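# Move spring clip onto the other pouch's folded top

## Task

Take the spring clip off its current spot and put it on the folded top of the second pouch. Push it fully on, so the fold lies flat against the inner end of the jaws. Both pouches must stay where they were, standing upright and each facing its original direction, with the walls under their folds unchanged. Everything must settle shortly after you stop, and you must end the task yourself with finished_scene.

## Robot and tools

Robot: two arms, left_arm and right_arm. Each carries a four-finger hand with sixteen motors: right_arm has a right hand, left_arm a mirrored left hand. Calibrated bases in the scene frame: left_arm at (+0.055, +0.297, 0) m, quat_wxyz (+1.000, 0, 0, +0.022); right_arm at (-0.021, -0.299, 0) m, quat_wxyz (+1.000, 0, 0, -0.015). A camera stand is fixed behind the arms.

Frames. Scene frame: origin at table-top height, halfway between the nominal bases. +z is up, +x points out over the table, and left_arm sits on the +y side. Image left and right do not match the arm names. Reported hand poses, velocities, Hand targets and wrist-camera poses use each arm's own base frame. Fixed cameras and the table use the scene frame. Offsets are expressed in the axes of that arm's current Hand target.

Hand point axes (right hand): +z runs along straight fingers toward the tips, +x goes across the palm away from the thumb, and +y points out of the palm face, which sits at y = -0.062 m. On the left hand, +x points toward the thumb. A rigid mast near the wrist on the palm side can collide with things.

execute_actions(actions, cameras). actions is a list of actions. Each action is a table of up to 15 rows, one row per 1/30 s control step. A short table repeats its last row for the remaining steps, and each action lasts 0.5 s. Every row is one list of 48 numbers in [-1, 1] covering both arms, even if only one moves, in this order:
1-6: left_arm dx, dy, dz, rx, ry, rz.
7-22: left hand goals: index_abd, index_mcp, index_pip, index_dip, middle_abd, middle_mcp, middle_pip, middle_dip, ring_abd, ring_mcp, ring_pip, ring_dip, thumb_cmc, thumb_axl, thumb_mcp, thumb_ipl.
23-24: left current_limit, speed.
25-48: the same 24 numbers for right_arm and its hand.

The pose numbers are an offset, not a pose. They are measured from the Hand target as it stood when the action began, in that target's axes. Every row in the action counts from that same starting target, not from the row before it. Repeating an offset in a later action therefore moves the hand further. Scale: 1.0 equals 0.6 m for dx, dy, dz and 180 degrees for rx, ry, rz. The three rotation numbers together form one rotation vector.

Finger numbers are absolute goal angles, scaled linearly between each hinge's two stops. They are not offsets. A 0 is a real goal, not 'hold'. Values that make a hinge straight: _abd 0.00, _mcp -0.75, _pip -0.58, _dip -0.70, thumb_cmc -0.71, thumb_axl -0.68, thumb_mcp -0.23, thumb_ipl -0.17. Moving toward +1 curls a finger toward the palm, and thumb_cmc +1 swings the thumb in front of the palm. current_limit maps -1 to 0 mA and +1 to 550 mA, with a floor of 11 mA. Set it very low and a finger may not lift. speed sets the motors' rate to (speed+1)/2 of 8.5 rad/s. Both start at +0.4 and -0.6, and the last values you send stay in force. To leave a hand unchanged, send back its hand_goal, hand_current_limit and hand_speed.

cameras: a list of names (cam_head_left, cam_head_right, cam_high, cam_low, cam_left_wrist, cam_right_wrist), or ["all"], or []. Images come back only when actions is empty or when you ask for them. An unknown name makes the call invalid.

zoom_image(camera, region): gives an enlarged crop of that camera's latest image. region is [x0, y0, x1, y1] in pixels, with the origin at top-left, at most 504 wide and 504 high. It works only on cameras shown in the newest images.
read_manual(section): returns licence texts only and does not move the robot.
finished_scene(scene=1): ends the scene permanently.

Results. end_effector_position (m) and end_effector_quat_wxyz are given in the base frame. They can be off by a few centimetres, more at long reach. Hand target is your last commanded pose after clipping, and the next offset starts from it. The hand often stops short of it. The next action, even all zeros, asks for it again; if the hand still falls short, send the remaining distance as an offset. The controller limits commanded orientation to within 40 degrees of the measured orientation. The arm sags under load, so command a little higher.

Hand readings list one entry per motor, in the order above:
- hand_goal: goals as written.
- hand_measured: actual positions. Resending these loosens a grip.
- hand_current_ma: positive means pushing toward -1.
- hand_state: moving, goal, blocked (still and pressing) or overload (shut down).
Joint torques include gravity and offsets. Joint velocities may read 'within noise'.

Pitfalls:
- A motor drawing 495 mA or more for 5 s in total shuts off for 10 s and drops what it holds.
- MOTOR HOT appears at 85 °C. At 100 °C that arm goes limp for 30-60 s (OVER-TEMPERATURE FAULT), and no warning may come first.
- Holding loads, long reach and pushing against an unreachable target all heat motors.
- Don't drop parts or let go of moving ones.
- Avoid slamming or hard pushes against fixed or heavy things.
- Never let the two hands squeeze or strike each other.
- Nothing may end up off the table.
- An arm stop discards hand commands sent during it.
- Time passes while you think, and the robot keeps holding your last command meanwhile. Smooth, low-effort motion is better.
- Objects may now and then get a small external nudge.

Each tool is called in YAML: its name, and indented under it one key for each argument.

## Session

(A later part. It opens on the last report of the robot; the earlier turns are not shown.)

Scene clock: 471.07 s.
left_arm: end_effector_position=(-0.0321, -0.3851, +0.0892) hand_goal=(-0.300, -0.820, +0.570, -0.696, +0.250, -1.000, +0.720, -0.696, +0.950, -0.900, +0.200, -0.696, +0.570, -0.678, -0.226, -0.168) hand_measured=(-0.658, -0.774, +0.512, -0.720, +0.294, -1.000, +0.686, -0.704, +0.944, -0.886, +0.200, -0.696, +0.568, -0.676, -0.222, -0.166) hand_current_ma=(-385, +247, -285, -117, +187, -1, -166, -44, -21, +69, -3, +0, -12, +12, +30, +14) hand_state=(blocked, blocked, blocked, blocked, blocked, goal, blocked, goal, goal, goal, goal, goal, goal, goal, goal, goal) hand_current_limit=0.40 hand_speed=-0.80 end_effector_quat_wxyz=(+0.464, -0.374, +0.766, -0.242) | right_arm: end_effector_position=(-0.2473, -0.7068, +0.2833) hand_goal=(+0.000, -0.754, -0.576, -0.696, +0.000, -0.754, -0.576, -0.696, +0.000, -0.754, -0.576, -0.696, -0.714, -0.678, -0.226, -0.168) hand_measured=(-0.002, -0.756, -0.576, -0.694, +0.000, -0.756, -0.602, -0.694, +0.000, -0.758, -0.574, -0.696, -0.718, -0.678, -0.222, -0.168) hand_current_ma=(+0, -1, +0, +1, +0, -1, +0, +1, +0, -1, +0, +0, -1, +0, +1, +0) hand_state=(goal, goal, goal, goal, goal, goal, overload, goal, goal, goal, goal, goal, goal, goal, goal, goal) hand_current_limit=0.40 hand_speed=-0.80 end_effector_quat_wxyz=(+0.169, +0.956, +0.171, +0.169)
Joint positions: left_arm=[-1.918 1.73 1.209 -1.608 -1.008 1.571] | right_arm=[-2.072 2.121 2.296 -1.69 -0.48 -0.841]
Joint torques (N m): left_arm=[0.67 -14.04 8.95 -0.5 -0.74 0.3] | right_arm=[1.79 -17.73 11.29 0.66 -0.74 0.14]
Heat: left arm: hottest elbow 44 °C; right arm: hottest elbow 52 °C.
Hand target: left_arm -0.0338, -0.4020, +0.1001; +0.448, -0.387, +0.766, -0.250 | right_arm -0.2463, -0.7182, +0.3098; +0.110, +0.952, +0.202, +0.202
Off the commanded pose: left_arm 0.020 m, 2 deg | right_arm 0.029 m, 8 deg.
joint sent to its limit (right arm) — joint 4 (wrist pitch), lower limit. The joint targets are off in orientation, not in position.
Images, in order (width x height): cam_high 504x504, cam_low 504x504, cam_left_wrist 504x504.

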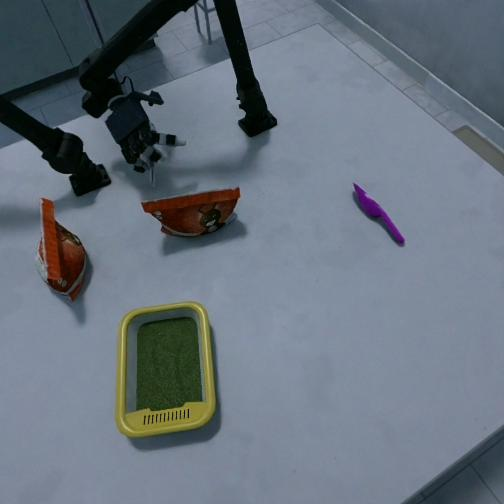

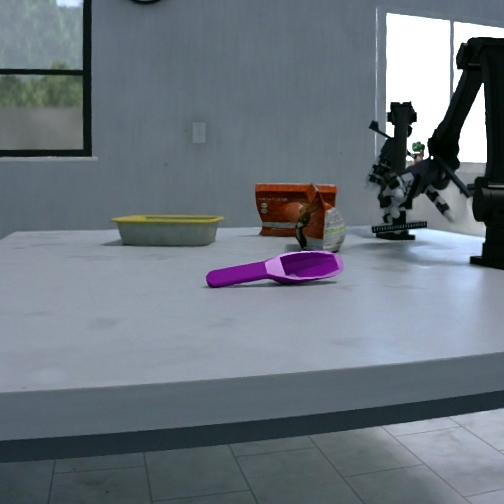

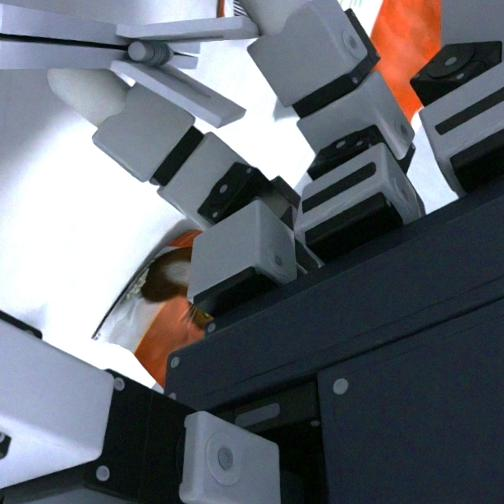

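execute_actions:
  actions:
    - [[0,0,0,0.0333,-0.0333,0.0577,-0.3,-0.82,0.57,-0.696,0.25,-1.0,0.72,-0.696,0.95,-0.9,0.2,-0.696,0.571,-0.678,-0.226,-0.168,0.4,-0.8,0,0,0,0,0,0,0,-0.754,-0.576,-0.696,0,-0.754,-0.576,-0.696,0,-0.754,-0.576,-0.696,-0.714,-0.678,-0.226,-0.168,0.4,-0.8]]
    - [[0,0,0,0,0,0,-0.3,-0.82,0.57,-0.696,0.25,-1.0,0.72,-0.696,0.95,-0.9,0.2,-0.696,0.571,-0.678,-0.226,-0.168,0.4,-0.8,0,0,0,0,0,0,0,-0.754,-0.576,-0.696,0,-0.754,-0.576,-0.696,0,-0.754,-0.576,-0.696,-0.714,-0.678,-0.226,-0.168,0.4,-0.8]]
  cameras: ["cam_high","cam_low","cam_head_right"]

zoom_image:
  camera: "cam_low"
  region: [350, 150, 450, 240]

zoom_image:
  camera: "cam_high"
  region: [110, 120, 180, 190]

Scene clock: 472.67 s.
left_arm: end_effector_position=(-0.0241, -0.3890, +0.0867) hand_goal=(-0.300, -0.820, +0.570, -0.696, +0.250, -1.000, +0.720, -0.696, +0.950, -0.900, +0.200, -0.696, +0.570, -0.678, -0.226, -0.168) hand_measured=(-0.658, -0.772, +0.512, -0.720, +0.292, -1.000, +0.686, -0.704, +0.944, -0.888, +0.200, -0.696, +0.566, -0.676, -0.222, -0.166) hand_current_ma=(-385, +247, -285, -117, +184, -1, -166, -44, -21, +60, -2, +0, -17, +12, +28, +14) hand_state=(blocked, blocked, blocked, blocked, blocked, goal, blocked, goal, goal, goal, goal, goal, goal, goal, goal, goal) hand_current_limit=0.40 hand_speed=-0.80 end_effector_quat_wxyz=(+0.512, -0.302, +0.772, -0.226) | right_arm: end_effector_position=(-0.2473, -0.7068, +0.2833) hand_goal=(+0.000, -0.754, -0.576, -0.696, +0.000, -0.754, -0.576, -0.696, +0.000, -0.754, -0.576, -0.696, -0.714, -0.678, -0.226, -0.168) hand_measured=(-0.002, -0.756, -0.576, -0.694, +0.000, -0.756, -0.602, -0.694, +0.000, -0.758, -0.574, -0.696, -0.718, -0.678, -0.222, -0.168) hand_current_ma=(+0, -1, +0, +1, +0, -1, +0, +1, +0, -1, +0, +0, -1, +0, +1, +0) hand_state=(goal, goal, goal, goal, goal, goal, overload, goal, goal, goal, goal, goal, goal, goal, goal, goal) hand_current_limit=0.40 hand_speed=-0.80 end_effector_quat_wxyz=(+0.169, +0.956, +0.171, +0.169)
Joint positions: left_arm=[-1.925 1.806 1.249 -1.664 -1.081 1.643] | right_arm=[-2.072 2.121 2.296 -1.69 -0.48 -0.841]
Joint torques (N m): left_arm=[-0.97 -14.51 9.01 -1.63 -1 0.31] | right_arm=[1.44 -17.9 11.26 0.77 -0.78 0.15]
Heat: left arm: hottest elbow 44 °C; right arm: hottest elbow 52 °C.
Hand target: left_arm -0.0339, -0.4021, +0.1001; +0.528, -0.304, +0.760, -0.227 | right_arm -0.2463, -0.7182, +0.3098; +0.110, +0.952, +0.202, +0.202
Off the commanded pose: left_arm 0.021 m, 2 deg | right_arm 0.029 m, 8 deg.
joint sent to its limit (left arm) — joint 4 (wrist pitch), lower limit. The joint targets are off in orientation, not in position.
joint sent to its limit (right arm) — joint 4 (wrist pitch), lower limit. The joint targets are off in orientation, not in position.
Images, in order (width x height): cam_head_right 504x504, cam_high 504x504, cam_low 504x504.

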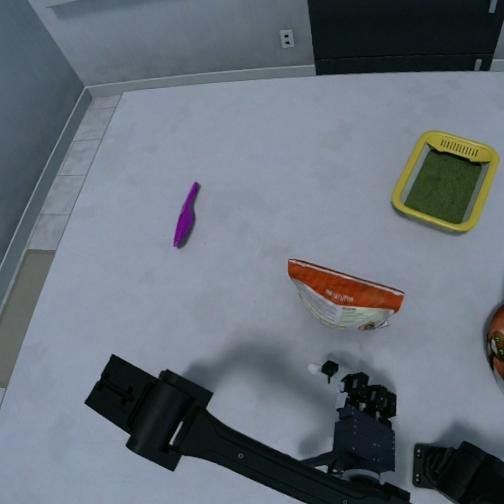

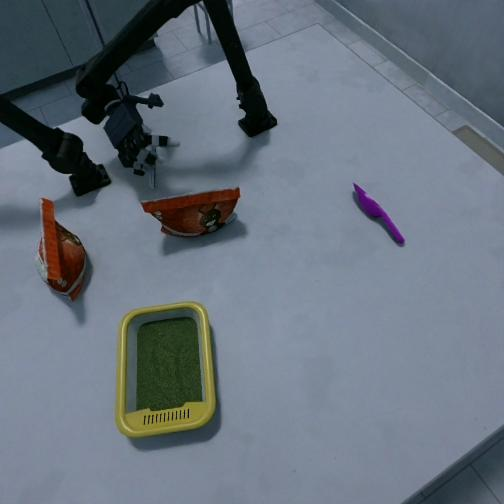

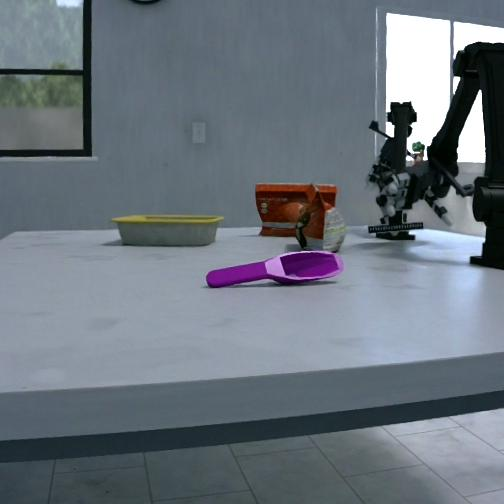

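Scaled by 5.040 from the camera's 504x504 image, which has a finer 720x720 frame.

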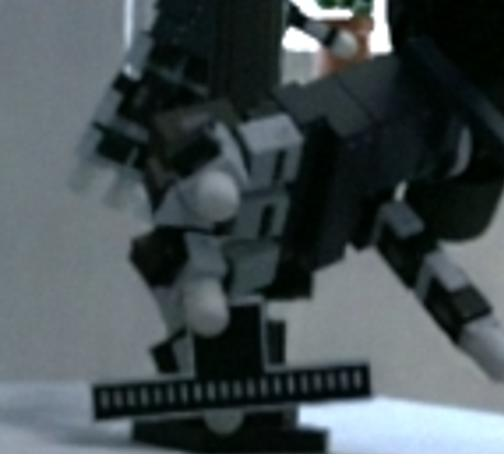

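Scaled by 7.200 from the camera's 504x504 image, which has a finer 720x720 frame.

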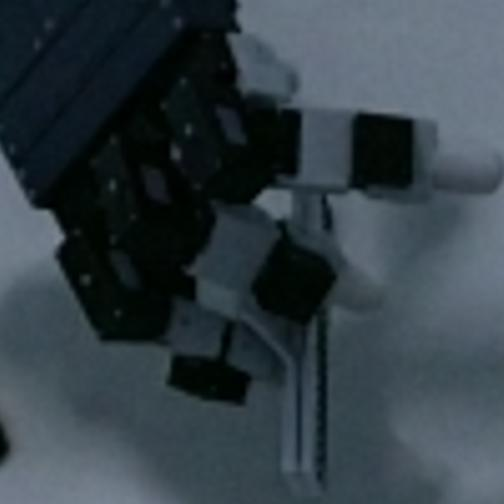

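execute_actions:
  actions:
    - [[0.0222,0.0222,0.0113,0,0,0,-0.3,-0.82,0.57,-0.696,0.25,-1.0,0.72,-0.696,0.95,-0.9,0.2,-0.696,0.571,-0.678,-0.226,-0.168,0.4,-0.8,0,0,0,0,0,0,0,-0.754,-0.576,-0.696,0,-0.754,-0.576,-0.696,0,-0.754,-0.576,-0.696,-0.714,-0.678,-0.226,-0.168,0.4,-0.8]]
    - [[0.0166,0.0166,0.0085,0,0,0,-0.3,-0.82,0.57,-0.696,0.25,-1.0,0.72,-0.696,0.95,-0.9,0.2,-0.696,0.571,-0.678,-0.226,-0.168,0.4,-0.8,0,0,0,0,0,0,0,-0.754,-0.576,-0.696,0,-0.754,-0.576,-0.696,0,-0.754,-0.576,-0.696,-0.714,-0.678,-0.226,-0.168,0.4,-0.8]]
  cameras: ["cam_high","cam_low"]

zoom_image:
  camera: "cam_low"
  region: [350, 150, 450, 240]

zoom_image:
  camera: "cam_high"
  region: [110, 120, 180, 190]

Scene clock: 474.50 s.
left_arm: end_effector_position=(-0.0234, -0.3882, +0.0601) hand_goal=(-0.300, -0.820, +0.570, -0.696, +0.250, -1.000, +0.720, -0.696, +0.950, -0.900, +0.200, -0.696, +0.570, -0.678, -0.226, -0.168) hand_measured=(-0.658, -0.772, +0.516, -0.718, +0.292, -1.000, +0.686, -0.706, +0.944, -0.888, +0.200, -0.696, +0.566, -0.676, -0.222, -0.166) hand_current_ma=(-385, +254, -264, -113, +184, -1, -171, -45, -21, +58, -1, +0, -22, +12, +26, +14) hand_state=(blocked, blocked, blocked, blocked, blocked, goal, blocked, goal, goal, goal, goal, goal, goal, goal, goal, goal) hand_current_limit=0.40 hand_speed=-0.80 end_effector_quat_wxyz=(+0.529, -0.294, +0.766, -0.216) | right_arm: end_effector_position=(-0.2473, -0.7068, +0.2833) hand_goal=(+0.000, -0.754, -0.576, -0.696, +0.000, -0.754, -0.576, -0.696, +0.000, -0.754, -0.576, -0.696, -0.714, -0.678, -0.226, -0.168) hand_measured=(-0.002, -0.756, -0.576, -0.694, +0.000, -0.756, -0.602, -0.694, +0.000, -0.758, -0.574, -0.696, -0.718, -0.678, -0.222, -0.168) hand_current_ma=(+0, -1, +0, +1, +0, -1, +0, +1, +0, -1, +0, +0, -1, +0, +1, +0) hand_state=(goal, goal, goal, goal, goal, goal, overload, goal, goal, goal, goal, goal, goal, goal, goal, goal) hand_current_limit=0.40 hand_speed=-0.80 end_effector_quat_wxyz=(+0.169, +0.956, +0.171, +0.169)
Joint positions: left_arm=[-1.927 1.88 1.249 -1.669 -1.088 1.6] | right_arm=[-2.072 2.121 2.296 -1.69 -0.48 -0.841]
Joint torques (N m): left_arm=[-1.26 -14.33 8.1 -1.55 -0.7 -0.06] | right_arm=[1.67 -17.2 11.1 0.75 -0.76 0.14]
Heat: left arm: hottest elbow 44 °C; right arm: hottest elbow 52 °C.
Hand target: left_arm -0.0338, -0.4020, +0.0650; +0.528, -0.304, +0.759, -0.227 | right_arm -0.2463, -0.7182, +0.3098; +0.110, +0.952, +0.202, +0.202
Off the commanded pose: left_arm 0.018 m, 2 deg | right_arm 0.029 m, 8 deg.
joint sent to its limit (left arm) — joint 4 (wrist pitch), lower limit. The joint targets still meet the commanded pose.
joint sent to its limit (right arm) — joint 4 (wrist pitch), lower limit. The joint targets are off in orientation, not in position.
Images, in order (width x height): cam_high 504x504, cam_low 504x504.

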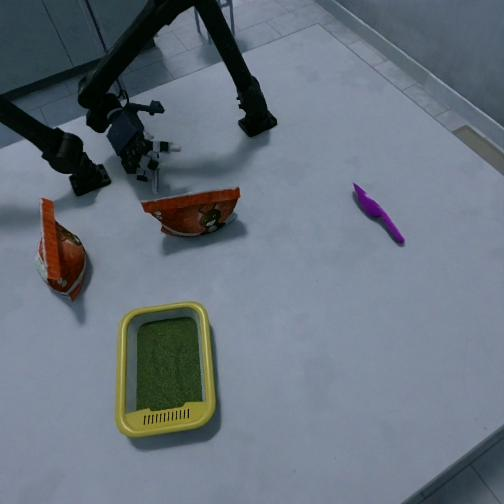

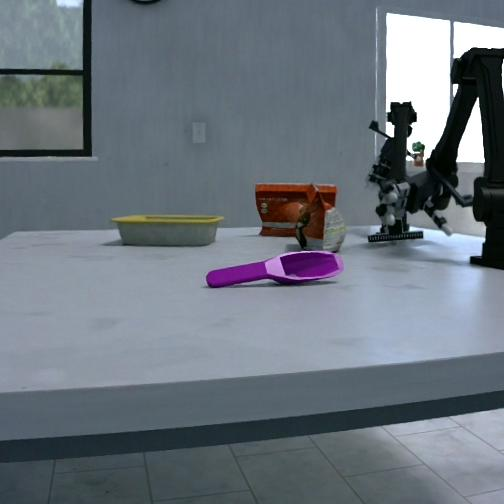

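Scaled by 5.040 from the camera's 504x504 image, which has a finer 720x720 frame.

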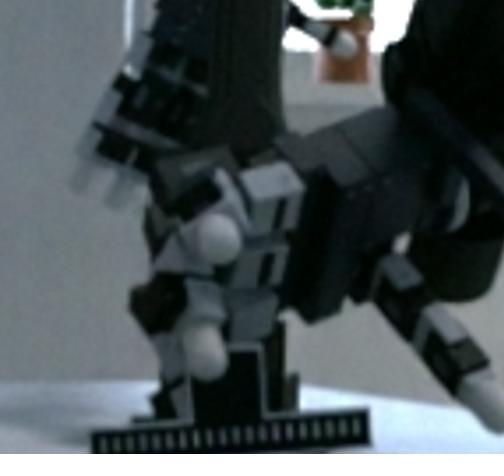

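Scaled by 7.200 from the camera's 504x504 image, which has a finer 720x720 frame.

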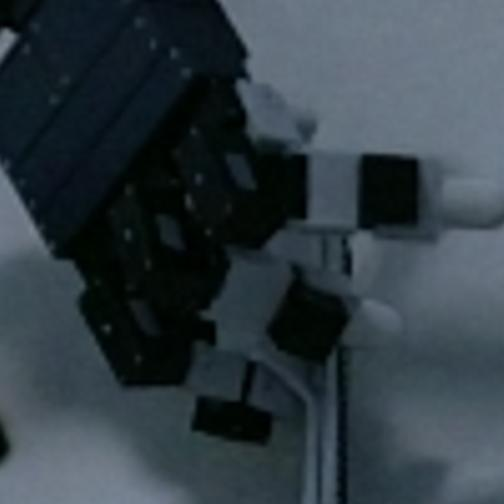

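execute_actions:
  actions:
    - [[0.0166,0.0166,0.0085,0.01,0,0,-0.3,-0.82,0.57,-0.696,0.25,-1.0,0.72,-0.696,0.95,-0.9,0.2,-0.696,0.571,-0.678,-0.226,-0.168,0.4,-0.8,0,0,0,0,0,0,0,-0.754,-0.576,-0.696,0,-0.754,-0.576,-0.696,0,-0.754,-0.576,-0.696,-0.714,-0.678,-0.226,-0.168,0.4,-0.8]]
  cameras: ["cam_high","cam_low"]

zoom_image:
  camera: "cam_low"
  region: [350, 170, 450, 260]

zoom_image:
  camera: "cam_high"
  region: [120, 130, 190, 200]

Scene clock: 475.47 s.
left_arm: end_effector_position=(-0.0233, -0.3900, +0.0574) hand_goal=(-0.300, -0.820, +0.570, -0.696, +0.250, -1.000, +0.720, -0.696, +0.950, -0.900, +0.200, -0.696, +0.570, -0.678, -0.226, -0.168) hand_measured=(-0.626, -0.762, +0.532, -0.714, +0.292, -1.000, +0.670, -0.710, +0.944, -0.888, +0.200, -0.696, +0.566, -0.676, -0.222, -0.166) hand_current_ma=(-385, +302, -190, -93, +184, -2, -251, -70, -21, +57, -1, +0, -22, +12, +25, +14) hand_state=(blocked, blocked, blocked, goal, blocked, goal, blocked, goal, goal, goal, goal, goal, goal, goal, goal, goal) hand_current_limit=0.40 hand_speed=-0.80 end_effector_quat_wxyz=(+0.538, -0.283, +0.761, -0.227) | right_arm: end_effector_position=(-0.2473, -0.7068, +0.2833) hand_goal=(+0.000, -0.754, -0.576, -0.696, +0.000, -0.754, -0.576, -0.696, +0.000, -0.754, -0.576, -0.696, -0.714, -0.678, -0.226, -0.168) hand_measured=(-0.002, -0.756, -0.576, -0.694, +0.000, -0.756, -0.602, -0.694, +0.000, -0.758, -0.574, -0.696, -0.718, -0.678, -0.222, -0.168) hand_current_ma=(+0, -1, +0, +1, +0, -1, +0, +1, +0, -1, +0, +0, -1, +0, +1, +0) hand_state=(goal, goal, goal, goal, goal, goal, overload, goal, goal, goal, goal, goal, goal, goal, goal, goal) hand_current_limit=0.40 hand_speed=-0.80 end_effector_quat_wxyz=(+0.169, +0.956, +0.171, +0.169)
Joint positions: left_arm=[-1.938 1.897 1.249 -1.683 -1.117 1.573] | right_arm=[-2.072 2.121 2.296 -1.69 -0.48 -0.841]
Joint torques (N m): left_arm=[-1.32 -12.86 7.28 -0.99 -0.52 -0.19] | right_arm=[1.26 -17.32 11.29 0.7 -0.75 0.16]
Heat: left arm: hottest elbow 45 °C; right arm: hottest elbow 52 °C.
Hand target: left_arm -0.0338, -0.4020, +0.0501; +0.533, -0.296, +0.756, -0.239 | right_arm -0.2463, -0.7182, +0.3098; +0.110, +0.952, +0.202, +0.202
Off the commanded pose: left_arm 0.018 m, 2 deg | right_arm 0.029 m, 8 deg.
joint read past its limit (left arm) — joint 4 (wrist pitch), lower limit.
joint sent to its limit (left arm) — joint 4 (wrist pitch), lower limit. The joint targets still meet the commanded pose.
joint sent to its limit (right arm) — joint 4 (wrist pitch), lower limit. The joint targets are off in orientation, not in position.
Images, in order (width x height): cam_high 504x504, cam_low 504x504.

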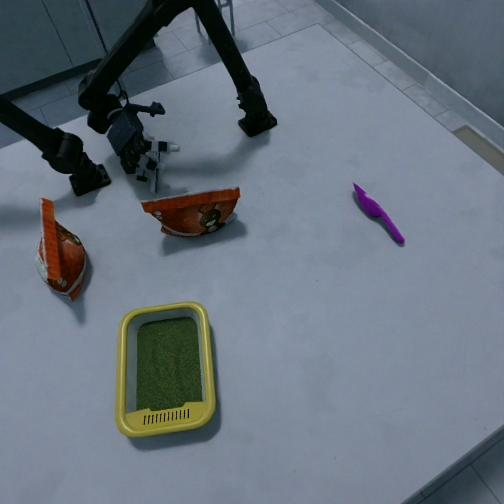

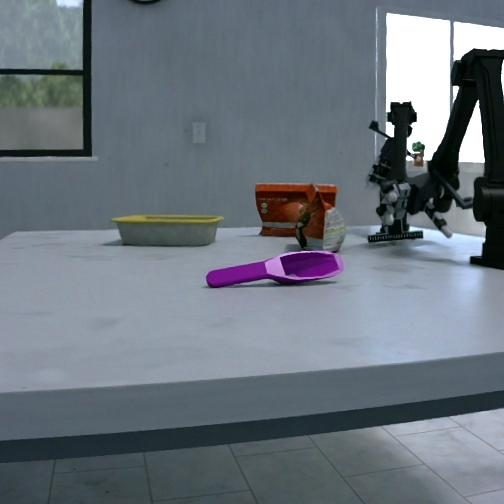

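Scaled by 5.040 from the camera's 504x504 image, which has a finer 720x720 frame.

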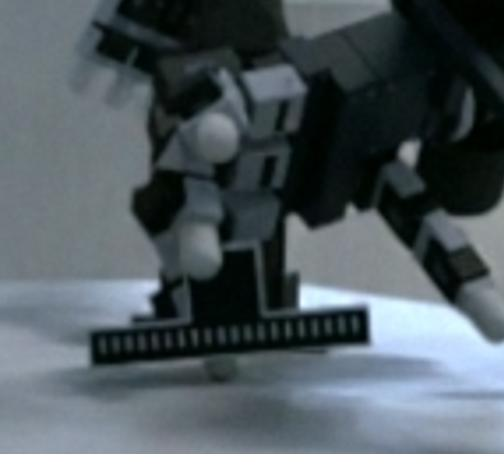

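Scaled by 7.200 from the camera's 504x504 image, which has a finer 720x720 frame.

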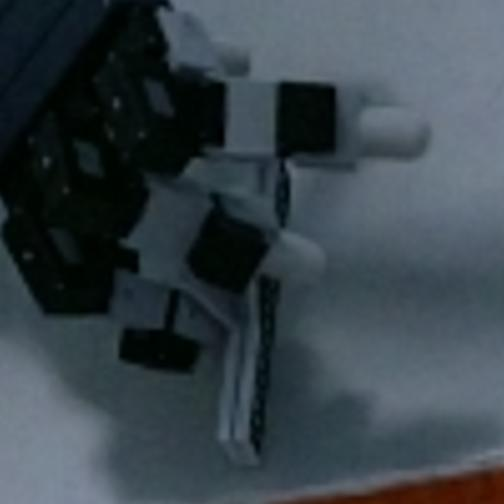

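execute_actions:
  actions:
    - [[-0.0222,-0.0222,-0.0113,0,0.0,0.0,-0.3,-0.82,0.57,-0.696,0.25,-1.0,0.72,-0.696,0.95,-0.9,0.2,-0.696,0.571,-0.678,-0.226,-0.168,0.4,-0.8,0,0,0,0,0,0,0,-0.754,-0.576,-0.696,0,-0.754,-0.576,-0.696,0,-0.754,-0.576,-0.696,-0.714,-0.678,-0.226,-0.168,0.4,-0.8]]
    - [[0,0,0,0,0.0444,-0.077,-0.3,-0.82,0.57,-0.696,0.25,-1.0,0.72,-0.696,0.95,-0.9,0.2,-0.696,0.571,-0.678,-0.226,-0.168,0.4,-0.8,0,0,0,0,0,0,0,-0.754,-0.576,-0.696,0,-0.754,-0.576,-0.696,0,-0.754,-0.576,-0.696,-0.714,-0.678,-0.226,-0.168,0.4,-0.8]]
    - [[0,0,0,0,0.0417,-0.0722,-0.3,-0.82,0.57,-0.696,0.25,-1.0,0.72,-0.696,0.95,-0.9,0.2,-0.696,0.571,-0.678,-0.226,-0.168,0.4,-0.8,0,0,0,0,0,0,0,-0.754,-0.576,-0.696,0,-0.754,-0.576,-0.696,0,-0.754,-0.576,-0.696,-0.714,-0.678,-0.226,-0.168,0.4,-0.8]]
  cameras: ["cam_high","cam_low"]

zoom_image:
  camera: "cam_low"
  region: [350, 170, 450, 260]

zoom_image:
  camera: "cam_high"
  region: [120, 130, 190, 200]

Scene clock: 479.80 s.
left_arm: end_effector_position=(-0.0305, -0.4033, +0.0673) hand_goal=(-0.300, -0.820, +0.570, -0.696, +0.250, -1.000, +0.720, -0.696, +0.950, -0.900, +0.200, -0.696, +0.570, -0.678, -0.226, -0.168) hand_measured=(-0.614, -0.758, +0.524, -0.716, +0.292, -1.000, +0.670, -0.710, +0.946, -0.890, +0.200, -0.696, +0.566, -0.676, -0.222, -0.166) hand_current_ma=(-385, +324, -230, -95, +184, -2, -251, -71, -21, +56, -1, +0, -24, +12, +25, +14) hand_state=(blocked, blocked, blocked, goal, blocked, goal, blocked, goal, goal, goal, goal, goal, goal, goal, goal, goal) hand_current_limit=0.40 hand_speed=-0.80 end_effector_quat_wxyz=(+0.362, -0.435, +0.727, -0.389) | right_arm: end_effector_position=(-0.2473, -0.7068, +0.2833) hand_goal=(+0.000, -0.754, -0.576, -0.696, +0.000, -0.754, -0.576, -0.696, +0.000, -0.754, -0.576, -0.696, -0.714, -0.678, -0.226, -0.168) hand_measured=(-0.002, -0.756, -0.576, -0.694, +0.000, -0.756, -0.602, -0.694, +0.000, -0.758, -0.574, -0.696, -0.718, -0.678, -0.222, -0.168) hand_current_ma=(+0, -1, +0, +1, +0, -1, +0, +1, +0, -1, +0, +0, -1, +0, +1, +0) hand_state=(goal, goal, goal, goal, goal, goal, overload, goal, goal, goal, goal, goal, goal, goal, goal, goal) hand_current_limit=0.40 hand_speed=-0.80 end_effector_quat_wxyz=(+0.169, +0.956, +0.171, +0.169)
Joint positions: left_arm=[-1.941 1.572 0.976 -1.156 -1.113 1.58] | right_arm=[-2.072 2.121 2.296 -1.69 -0.48 -0.841]
Joint torques (N m): left_arm=[-1.14 -12.57 5.52 0.21 -1.12 0.23] | right_arm=[1.49 -17.9 11.22 0.69 -0.75 0.19]
Heat: left arm: hottest elbow 44 °C; right arm: hottest elbow 52 °C.
Hand target: left_arm -0.0342, -0.4020, +0.0701; +0.357, -0.428, +0.731, -0.393 | right_arm -0.2463, -0.7182, +0.3098; +0.110, +0.952, +0.202, +0.202
Off the commanded pose: left_arm 0.005 m, 1 deg | right_arm 0.029 m, 8 deg.
joint sent to its limit (right arm) — joint 4 (wrist pitch), lower limit. The joint targets are off in orientation, not in position.
Images, in order (width x height): cam_high 504x504, cam_low 504x504.

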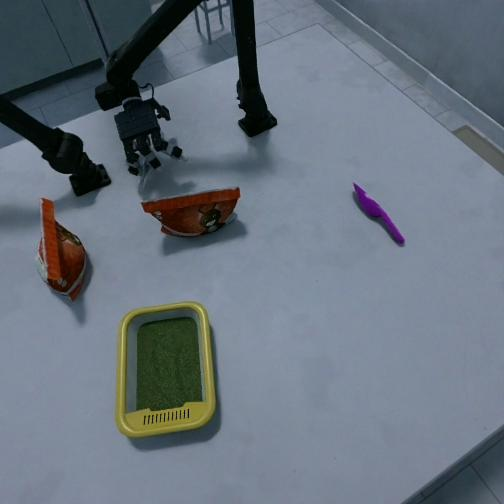

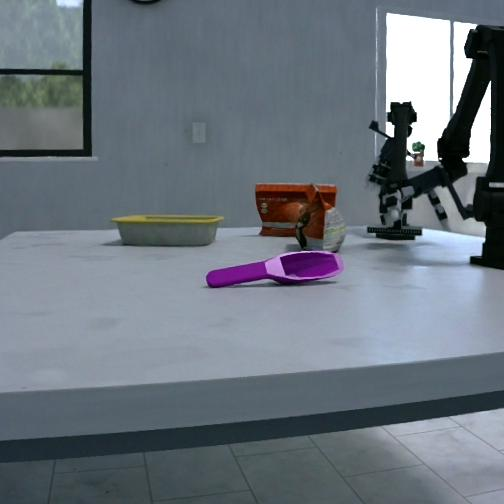

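Scaled by 5.040 from the camera's 504x504 image, which has a finer 720x720 frame.

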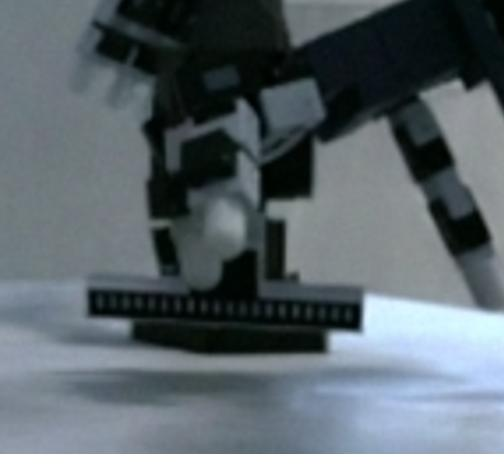

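Scaled by 7.200 from the camera's 504x504 image, which has a finer 720x720 frame.

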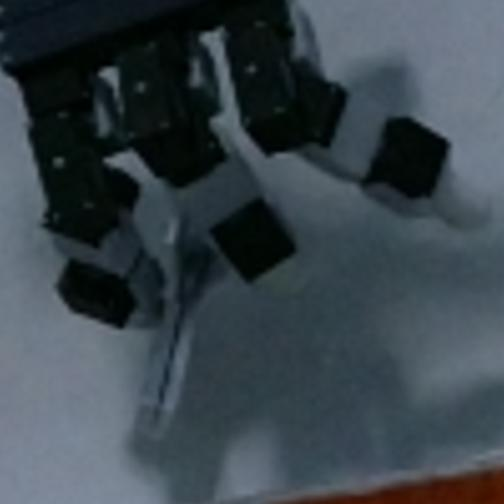

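execute_actions:
  actions:
    - [[0.0062,0.0293,0.0145,0,0,0,-0.3,-0.82,0.57,-0.696,0.25,-1.0,0.72,-0.696,0.95,-0.9,0.2,-0.696,0.571,-0.678,-0.226,-0.168,0.4,-0.8,0,0,0,0,0,0,0,-0.754,-0.576,-0.696,0,-0.754,-0.576,-0.696,0,-0.754,-0.576,-0.696,-0.714,-0.678,-0.226,-0.168,0.4,-0.8]]
    - [[0.0031,0.0147,0.0073,0,0,0,-0.3,-0.82,0.57,-0.696,0.25,-1.0,0.72,-0.696,0.95,-0.9,0.2,-0.696,0.571,-0.678,-0.226,-0.168,0.4,-0.8,0,0,0,0,0,0,0,-0.754,-0.576,-0.696,0,-0.754,-0.576,-0.696,0,-0.754,-0.576,-0.696,-0.714,-0.678,-0.226,-0.168,0.4,-0.8]]
  cameras: ["cam_high","cam_low","cam_left_wrist"]

zoom_image:
  camera: "cam_low"
  region: [350, 170, 450, 260]

zoom_image:
  camera: "cam_high"
  region: [120, 130, 190, 200]

Scene clock: 481.37 s.
left_arm: end_effector_position=(-0.0309, -0.4042, +0.0435) hand_goal=(-0.300, -0.820, +0.570, -0.696, +0.250, -1.000, +0.720, -0.696, +0.950, -0.900, +0.200, -0.696, +0.570, -0.678, -0.226, -0.168) hand_measured=(-0.614, -0.758, +0.524, -0.716, +0.292, -1.000, +0.670, -0.710, +0.946, -0.890, +0.200, -0.696, +0.566, -0.676, -0.222, -0.166) hand_current_ma=(-385, +324, -230, -95, +184, -2, -251, -71, -21, +56, -1, +0, -23, +12, +25, +14) hand_state=(blocked, blocked, blocked, goal, blocked, goal, blocked, goal, goal, goal, goal, goal, goal, goal, goal, goal) hand_current_limit=0.40 hand_speed=-0.80 end_effector_quat_wxyz=(+0.356, -0.438, +0.726, -0.394) | right_arm: end_effector_position=(-0.2473, -0.7068, +0.2833) hand_goal=(+0.000, -0.754, -0.576, -0.696, +0.000, -0.754, -0.576, -0.696, +0.000, -0.754, -0.576, -0.696, -0.714, -0.678, -0.226, -0.168) hand_measured=(-0.002, -0.756, -0.576, -0.694, +0.000, -0.756, -0.602, -0.694, +0.000, -0.758, -0.574, -0.696, -0.718, -0.678, -0.222, -0.168) hand_current_ma=(+0, -1, +0, +1, +0, -1, +0, +1, +0, -1, +0, +0, -1, +0, +1, +0) hand_state=(goal, goal, goal, goal, goal, goal, overload, goal, goal, goal, goal, goal, goal, goal, goal, goal) hand_current_limit=0.40 hand_speed=-0.80 end_effector_quat_wxyz=(+0.169, +0.956, +0.171, +0.169)
Joint positions: left_arm=[-1.941 1.603 0.939 -1.064 -1.113 1.586] | right_arm=[-2.072 2.121 2.296 -1.69 -0.48 -0.841]
Joint torques (N m): left_arm=[-1.08 -11.34 5.35 0.31 -1.09 0.21] | right_arm=[1.67 -17.73 11.21 0.64 -0.78 0.16]
Heat: left arm: hottest elbow 44 °C; right arm: hottest elbow 52 °C.
Hand target: left_arm -0.0342, -0.4020, +0.0401; +0.357, -0.428, +0.731, -0.393 | right_arm -0.2463, -0.7182, +0.3098; +0.110, +0.952, +0.202, +0.202
Off the commanded pose: left_arm 0.005 m, 1 deg | right_arm 0.029 m, 8 deg.
joint sent to its limit (right arm) — joint 4 (wrist pitch), lower limit. The joint targets are off in orientation, not in position.
Images, in order (width x height): cam_high 504x504, cam_low 504x504, cam_left_wrist 504x504.

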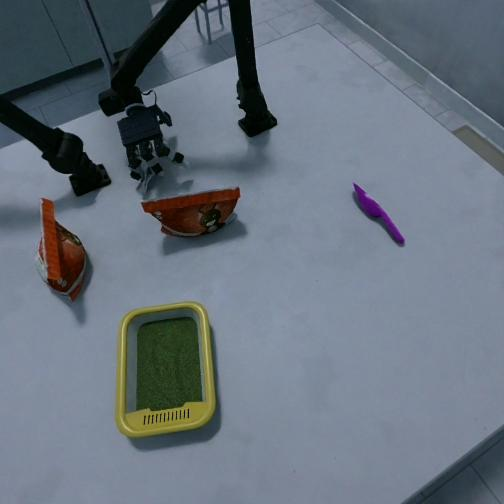

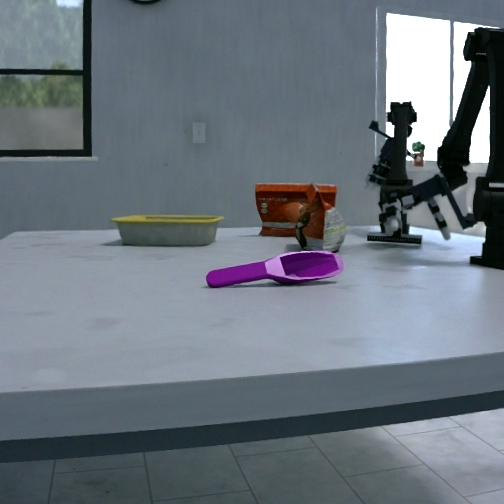

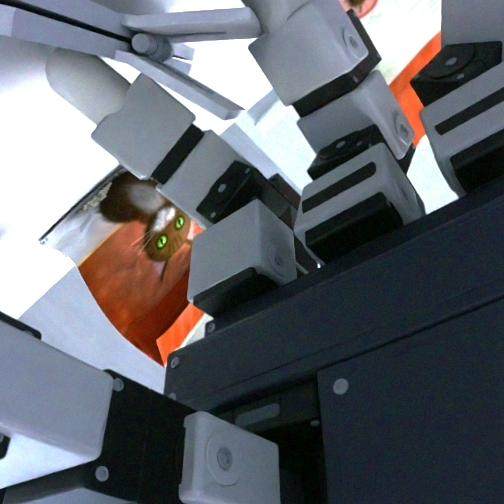

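Scaled by 5.040 from the camera's 504x504 image, which has a finer 720x720 frame.

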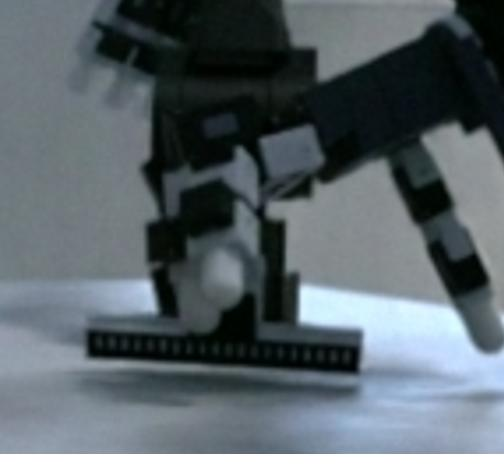

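Scaled by 7.200 from the camera's 504x504 image, which has a finer 720x720 frame.

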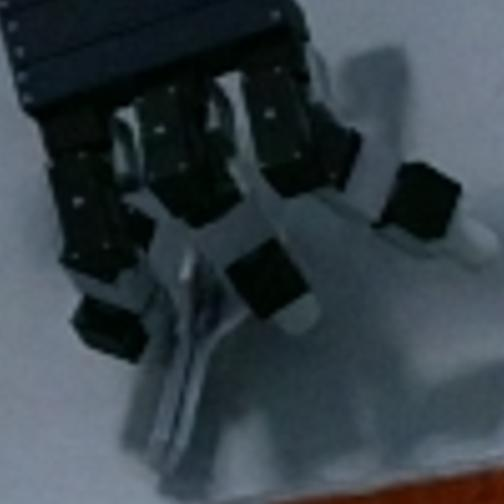

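execute_actions:
  actions:
    - [[0.0031,0.0147,0.0073,-0.015,0,0,-0.3,-0.82,0.57,-0.696,0.25,-1.0,0.72,-0.696,0.95,-0.9,0.2,-0.696,0.571,-0.678,-0.226,-0.168,0.4,-0.8,0,0,0,0,0,0,0,-0.754,-0.576,-0.696,0,-0.754,-0.576,-0.696,0,-0.754,-0.576,-0.696,-0.714,-0.678,-0.226,-0.168,0.4,-0.8]]
  cameras: ["cam_high","cam_low","cam_left_wrist"]

zoom_image:
  camera: "cam_low"
  region: [350, 170, 450, 260]

Scene clock: 482.27 s.
left_arm: end_effector_position=(-0.0345, -0.4051, +0.0399) hand_goal=(-0.300, -0.820, +0.570, -0.696, +0.250, -1.000, +0.720, -0.696, +0.950, -0.900, +0.200, -0.696, +0.570, -0.678, -0.226, -0.168) hand_measured=(-0.614, -0.758, +0.526, -0.716, +0.292, -1.000, +0.670, -0.710, +0.946, -0.890, +0.200, -0.696, +0.566, -0.676, -0.222, -0.166) hand_current_ma=(-385, +324, -215, -95, +184, -2, -251, -71, -21, +56, -1, +0, -23, +12, +24, +14) hand_state=(blocked, blocked, blocked, goal, blocked, goal, blocked, goal, goal, goal, goal, goal, goal, goal, goal, goal) hand_current_limit=0.40 hand_speed=-0.80 end_effector_quat_wxyz=(+0.349, -0.437, +0.733, -0.387) | right_arm: end_effector_position=(-0.2473, -0.7068, +0.2833) hand_goal=(+0.000, -0.754, -0.576, -0.696, +0.000, -0.754, -0.576, -0.696, +0.000, -0.754, -0.576, -0.696, -0.714, -0.678, -0.226, -0.168) hand_measured=(-0.002, -0.756, -0.576, -0.694, +0.000, -0.756, -0.602, -0.694, +0.000, -0.758, -0.574, -0.696, -0.718, -0.678, -0.222, -0.168) hand_current_ma=(+0, -1, +0, +1, +0, -1, +0, +1, +0, -1, +0, +0, -1, +0, +1, +0) hand_state=(goal, goal, goal, goal, goal, goal, overload, goal, goal, goal, goal, goal, goal, goal, goal, goal) hand_current_limit=0.40 hand_speed=-0.80 end_effector_quat_wxyz=(+0.169, +0.956, +0.171, +0.169)
Joint positions: left_arm=[-1.94 1.603 0.937 -1.037 -1.092 1.618] | right_arm=[-2.072 2.121 2.296 -1.69 -0.48 -0.841]
Joint torques (N m): left_arm=[0.26 -11.11 4.93 0.98 -0.13 0.29] | right_arm=[1.73 -17.55 11.28 0.39 -0.73 0.15]
Heat: left arm: hottest elbow 44 °C; right arm: hottest elbow 52 °C.
Hand target: left_arm -0.0342, -0.4019, +0.0300; +0.347, -0.437, +0.740, -0.376 | right_arm -0.2463, -0.7182, +0.3098; +0.110, +0.952, +0.202, +0.202
Off the commanded pose: left_arm 0.010 m, 2 deg | right_arm 0.029 m, 8 deg.
joint sent to its limit (right arm) — joint 4 (wrist pitch), lower limit. The joint targets are off in orientation, not in position.
Images, in order (width x height): cam_high 504x504, cam_low 504x504, cam_left_wrist 504x504.

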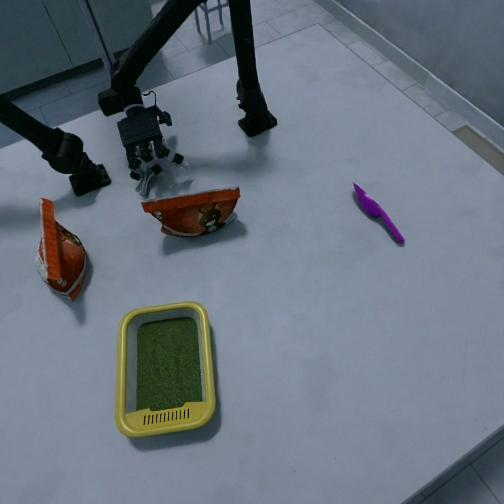

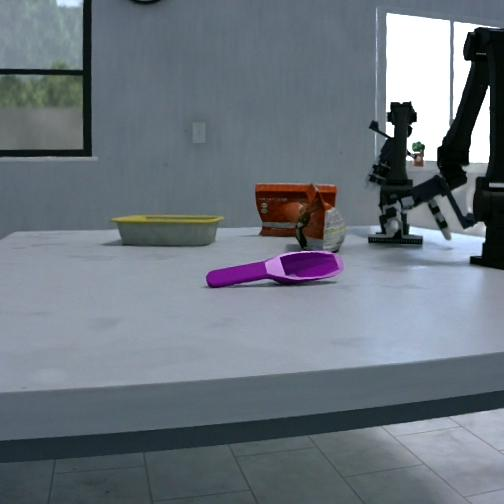

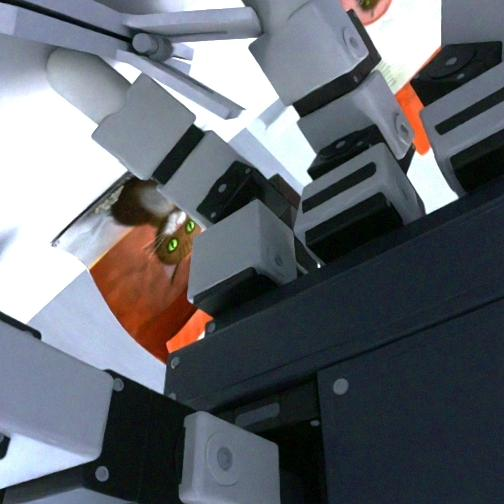

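Scaled by 5.040 from the camera's 504x504 image, which has a finer 720x720 frame.

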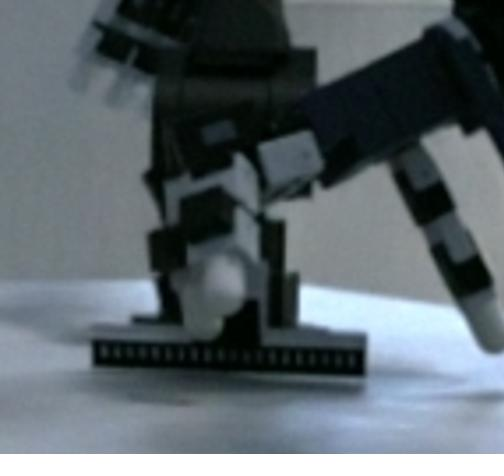

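execute_actions:
  actions:
    - [[0.0031,0.0147,0.0073,-0.005,0,0,-0.3,-0.82,0.57,-0.696,0.25,-1.0,0.72,-0.696,0.95,-0.9,0.2,-0.696,0.571,-0.678,-0.226,-0.168,0.4,-0.8,0,0,0,0,0,0,0,-0.754,-0.576,-0.696,0,-0.754,-0.576,-0.696,0,-0.754,-0.576,-0.696,-0.714,-0.678,-0.226,-0.168,0.4,-0.8]]
  cameras: ["cam_high","cam_low","cam_left_wrist"]

zoom_image:
  camera: "cam_low"
  region: [350, 170, 450, 260]

Scene clock: 483.23 s.
left_arm: end_effector_position=(-0.0325, -0.4076, +0.0384) hand_goal=(-0.300, -0.820, +0.570, -0.696, +0.250, -1.000, +0.720, -0.696, +0.950, -0.900, +0.200, -0.696, +0.570, -0.678, -0.226, -0.168) hand_measured=(-0.614, -0.758, +0.554, -0.704, +0.292, -1.000, +0.652, -0.716, +0.946, -0.890, +0.200, -0.696, +0.566, -0.676, -0.222, -0.166) hand_current_ma=(-385, +324, -79, -42, +184, -3, -334, -97, -21, +56, -1, +0, -23, +12, +24, +14) hand_state=(blocked, blocked, goal, goal, blocked, goal, blocked, goal, goal, goal, goal, goal, goal, goal, goal, goal) hand_current_limit=0.40 hand_speed=-0.80 end_effector_quat_wxyz=(+0.346, -0.441, +0.731, -0.389) | right_arm: end_effector_position=(-0.2473, -0.7068, +0.2833) hand_goal=(+0.000, -0.754, -0.576, -0.696, +0.000, -0.754, -0.576, -0.696, +0.000, -0.754, -0.576, -0.696, -0.714, -0.678, -0.226, -0.168) hand_measured=(-0.002, -0.756, -0.576, -0.694, +0.000, -0.756, -0.602, -0.694, +0.000, -0.758, -0.574, -0.696, -0.718, -0.678, -0.222, -0.168) hand_current_ma=(+0, -1, +0, +1, +0, -1, +0, +1, +0, -1, +0, +0, -1, +0, +1, +0) hand_state=(goal, goal, goal, goal, goal, goal, overload, goal, goal, goal, goal, goal, goal, goal, goal, goal) hand_current_limit=0.40 hand_speed=-0.80 end_effector_quat_wxyz=(+0.169, +0.956, +0.171, +0.169)
Joint positions: left_arm=[-1.933 1.603 0.933 -1.015 -1.091 1.626] | right_arm=[-2.072 2.121 2.296 -1.69 -0.48 -0.841]
Joint torques (N m): left_arm=[0.03 -9.88 4.62 1.13 0.47 0.26] | right_arm=[1.96 -17.03 11.26 0.57 -0.75 0.2]
Heat: left arm: hottest elbow 44 °C; right arm: hottest elbow 52 °C.
Hand target: left_arm -0.0346, -0.4017, +0.0200; +0.344, -0.439, +0.743, -0.370 | right_arm -0.2463, -0.7182, +0.3098; +0.110, +0.952, +0.202, +0.202
Off the commanded pose: left_arm 0.019 m, 3 deg | right_arm 0.029 m, 8 deg.
joint sent to its limit (right arm) — joint 4 (wrist pitch), lower limit. The joint targets are off in orientation, not in position.
Images, in order (width x height): cam_high 504x504, cam_low 504x504, cam_left_wrist 504x504.

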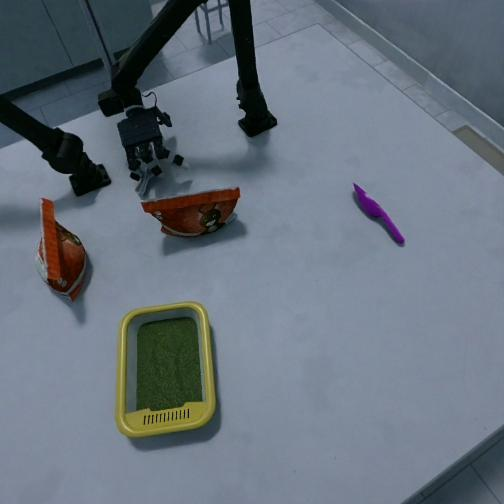

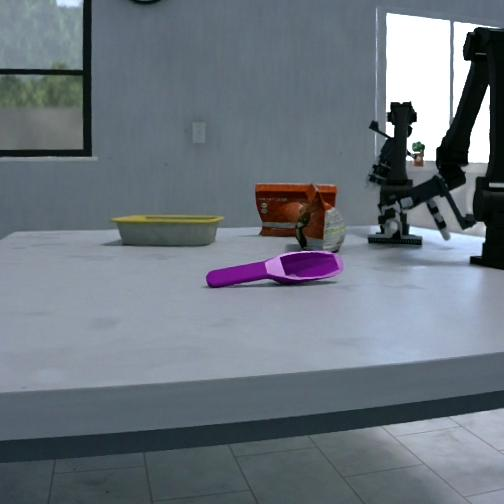

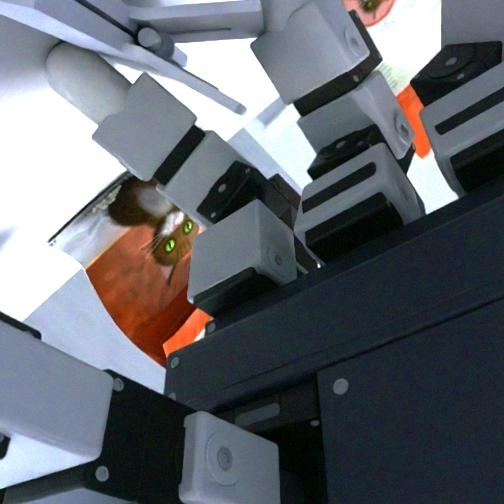

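Scaled by 5.040 from the camera's 504x504 image, which has a finer 720x720 frame.

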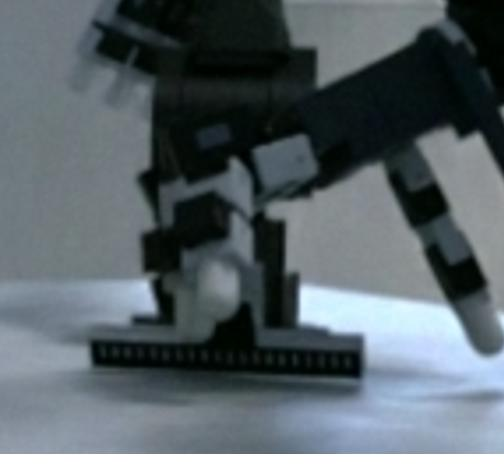

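execute_actions:
  actions:
    - [[-0.0031,-0.0147,-0.0073,0,0,0,-0.75,-0.82,0.53,-0.696,0.29,-1.0,0.68,-0.696,0.95,-0.9,0.2,-0.696,0.571,-0.678,-0.226,-0.168,0.3,-0.85,0,0,0,0,0,0,0,-0.754,-0.576,-0.696,0,-0.754,-0.576,-0.696,0,-0.754,-0.576,-0.696,-0.714,-0.678,-0.226,-0.168,0.4,-0.8]]
    - [[0,0,0,0,0,0,-0.9,-0.82,0.48,-0.696,0.29,-1.0,0.70,-0.696,0.95,-0.9,0.2,-0.696,0.571,-0.678,-0.226,-0.168,0.3,-0.85,0,0,0,0,0,0,0,-0.754,-0.576,-0.696,0,-0.754,-0.576,-0.696,0,-0.754,-0.576,-0.696,-0.714,-0.678,-0.226,-0.168,0.4,-0.8]]
  cameras: ["cam_high","cam_low","cam_left_wrist"]

zoom_image:
  camera: "cam_low"
  region: [350, 170, 450, 260]

zoom_image:
  camera: "cam_high"
  region: [120, 130, 190, 200]

Scene clock: 484.73 s.
left_arm: end_effector_position=(-0.0317, -0.4033, +0.0375) hand_goal=(-0.900, -0.820, +0.480, -0.696, +0.290, -1.000, +0.700, -0.696, +0.950, -0.900, +0.200, -0.696, +0.570, -0.678, -0.226, -0.168) hand_measured=(-0.882, -0.816, +0.546, -0.682, +0.312, -1.000, +0.662, -0.712, +0.946, -0.890, +0.200, -0.696, +0.566, -0.676, -0.222, -0.166) hand_current_ma=(+75, +18, +331, +73, +92, -2, -191, -77, -21, +56, -1, +0, -23, +12, +24, +14) hand_state=(goal, goal, blocked, goal, blocked, goal, blocked, goal, goal, goal, goal, goal, goal, goal, goal, goal) hand_current_limit=0.30 hand_speed=-0.85 end_effector_quat_wxyz=(+0.348, -0.435, +0.739, -0.379) | right_arm: end_effector_position=(-0.2473, -0.7068, +0.2833) hand_goal=(+0.000, -0.754, -0.576, -0.696, +0.000, -0.754, -0.576, -0.696, +0.000, -0.754, -0.576, -0.696, -0.714, -0.678, -0.226, -0.168) hand_measured=(-0.002, -0.756, -0.576, -0.694, +0.000, -0.756, -0.602, -0.694, +0.000, -0.758, -0.574, -0.696, -0.718, -0.678, -0.222, -0.168) hand_current_ma=(+0, -1, +0, +1, +0, -1, +0, +1, +0, -1, +0, +0, -1, +0, +1, +0) hand_state=(goal, goal, goal, goal, goal, goal, overload, goal, goal, goal, goal, goal, goal, goal, goal, goal) hand_current_limit=0.40 hand_speed=-0.80 end_effector_quat_wxyz=(+0.169, +0.956, +0.171, +0.169)
Joint positions: left_arm=[-1.929 1.6 0.93 -1.018 -1.078 1.649] | right_arm=[-2.072 2.121 2.296 -1.69 -0.48 -0.841]
Joint torques (N m): left_arm=[-0.09 -11.22 5.45 0.43 -0.05 0.08] | right_arm=[1.55 -18.08 11.14 0.66 -0.74 0.18]
Heat: left arm: hottest elbow 44 °C; right arm: hottest elbow 52 °C.
Hand target: left_arm -0.0341, -0.4020, +0.0300; +0.343, -0.439, +0.743, -0.370 | right_arm -0.2463, -0.7182, +0.3098; +0.110, +0.952, +0.202, +0.202
Off the commanded pose: left_arm 0.008 m, 1 deg | right_arm 0.029 m, 8 deg.
joint sent to its limit (right arm) — joint 4 (wrist pitch), lower limit. The joint targets are off in orientation, not in position.
Images, in order (width x height): cam_high 504x504, cam_low 504x504, cam_left_wrist 504x504.

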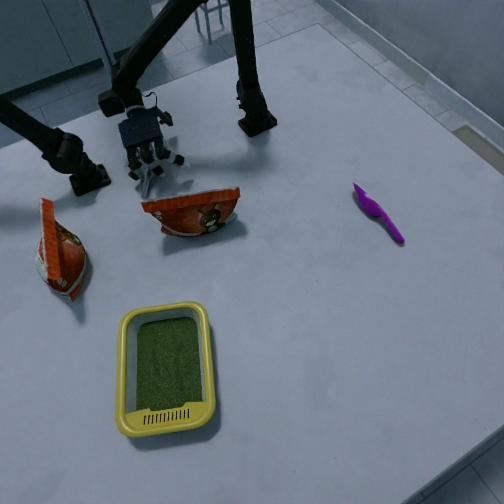

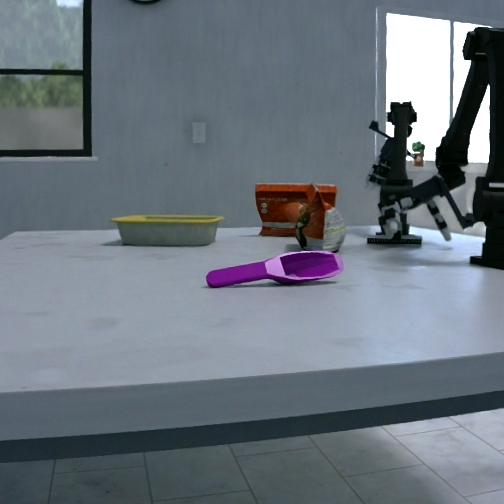

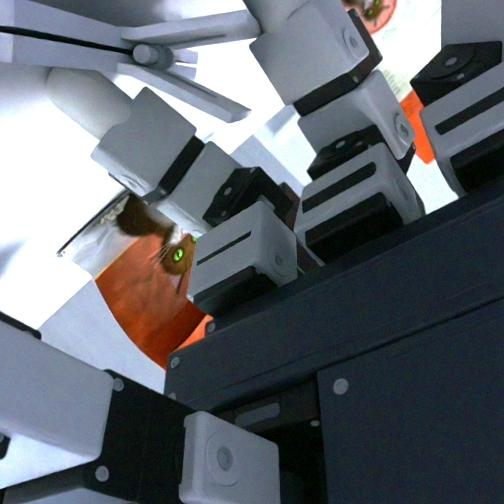

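Scaled by 5.040 from the camera's 504x504 image, which has a finer 720x720 frame.

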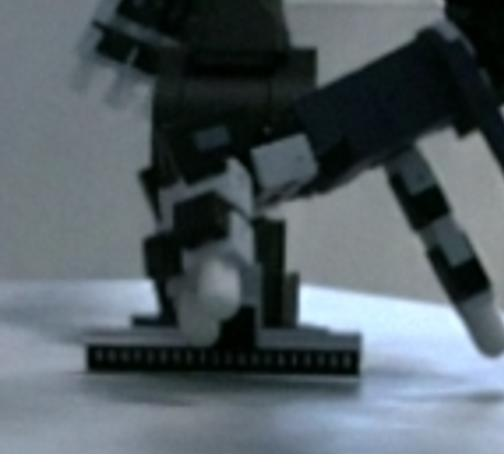

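Scaled by 7.200 from the camera's 504x504 image, which has a finer 720x720 frame.

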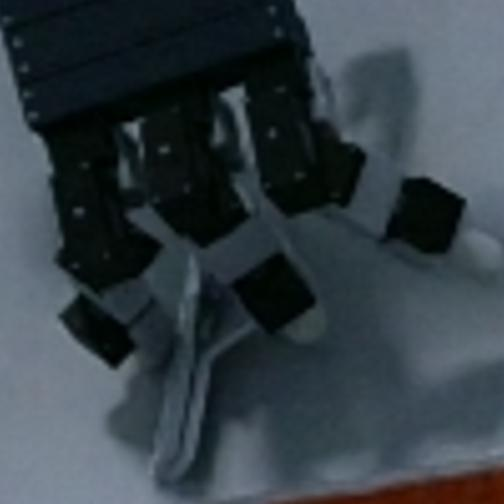

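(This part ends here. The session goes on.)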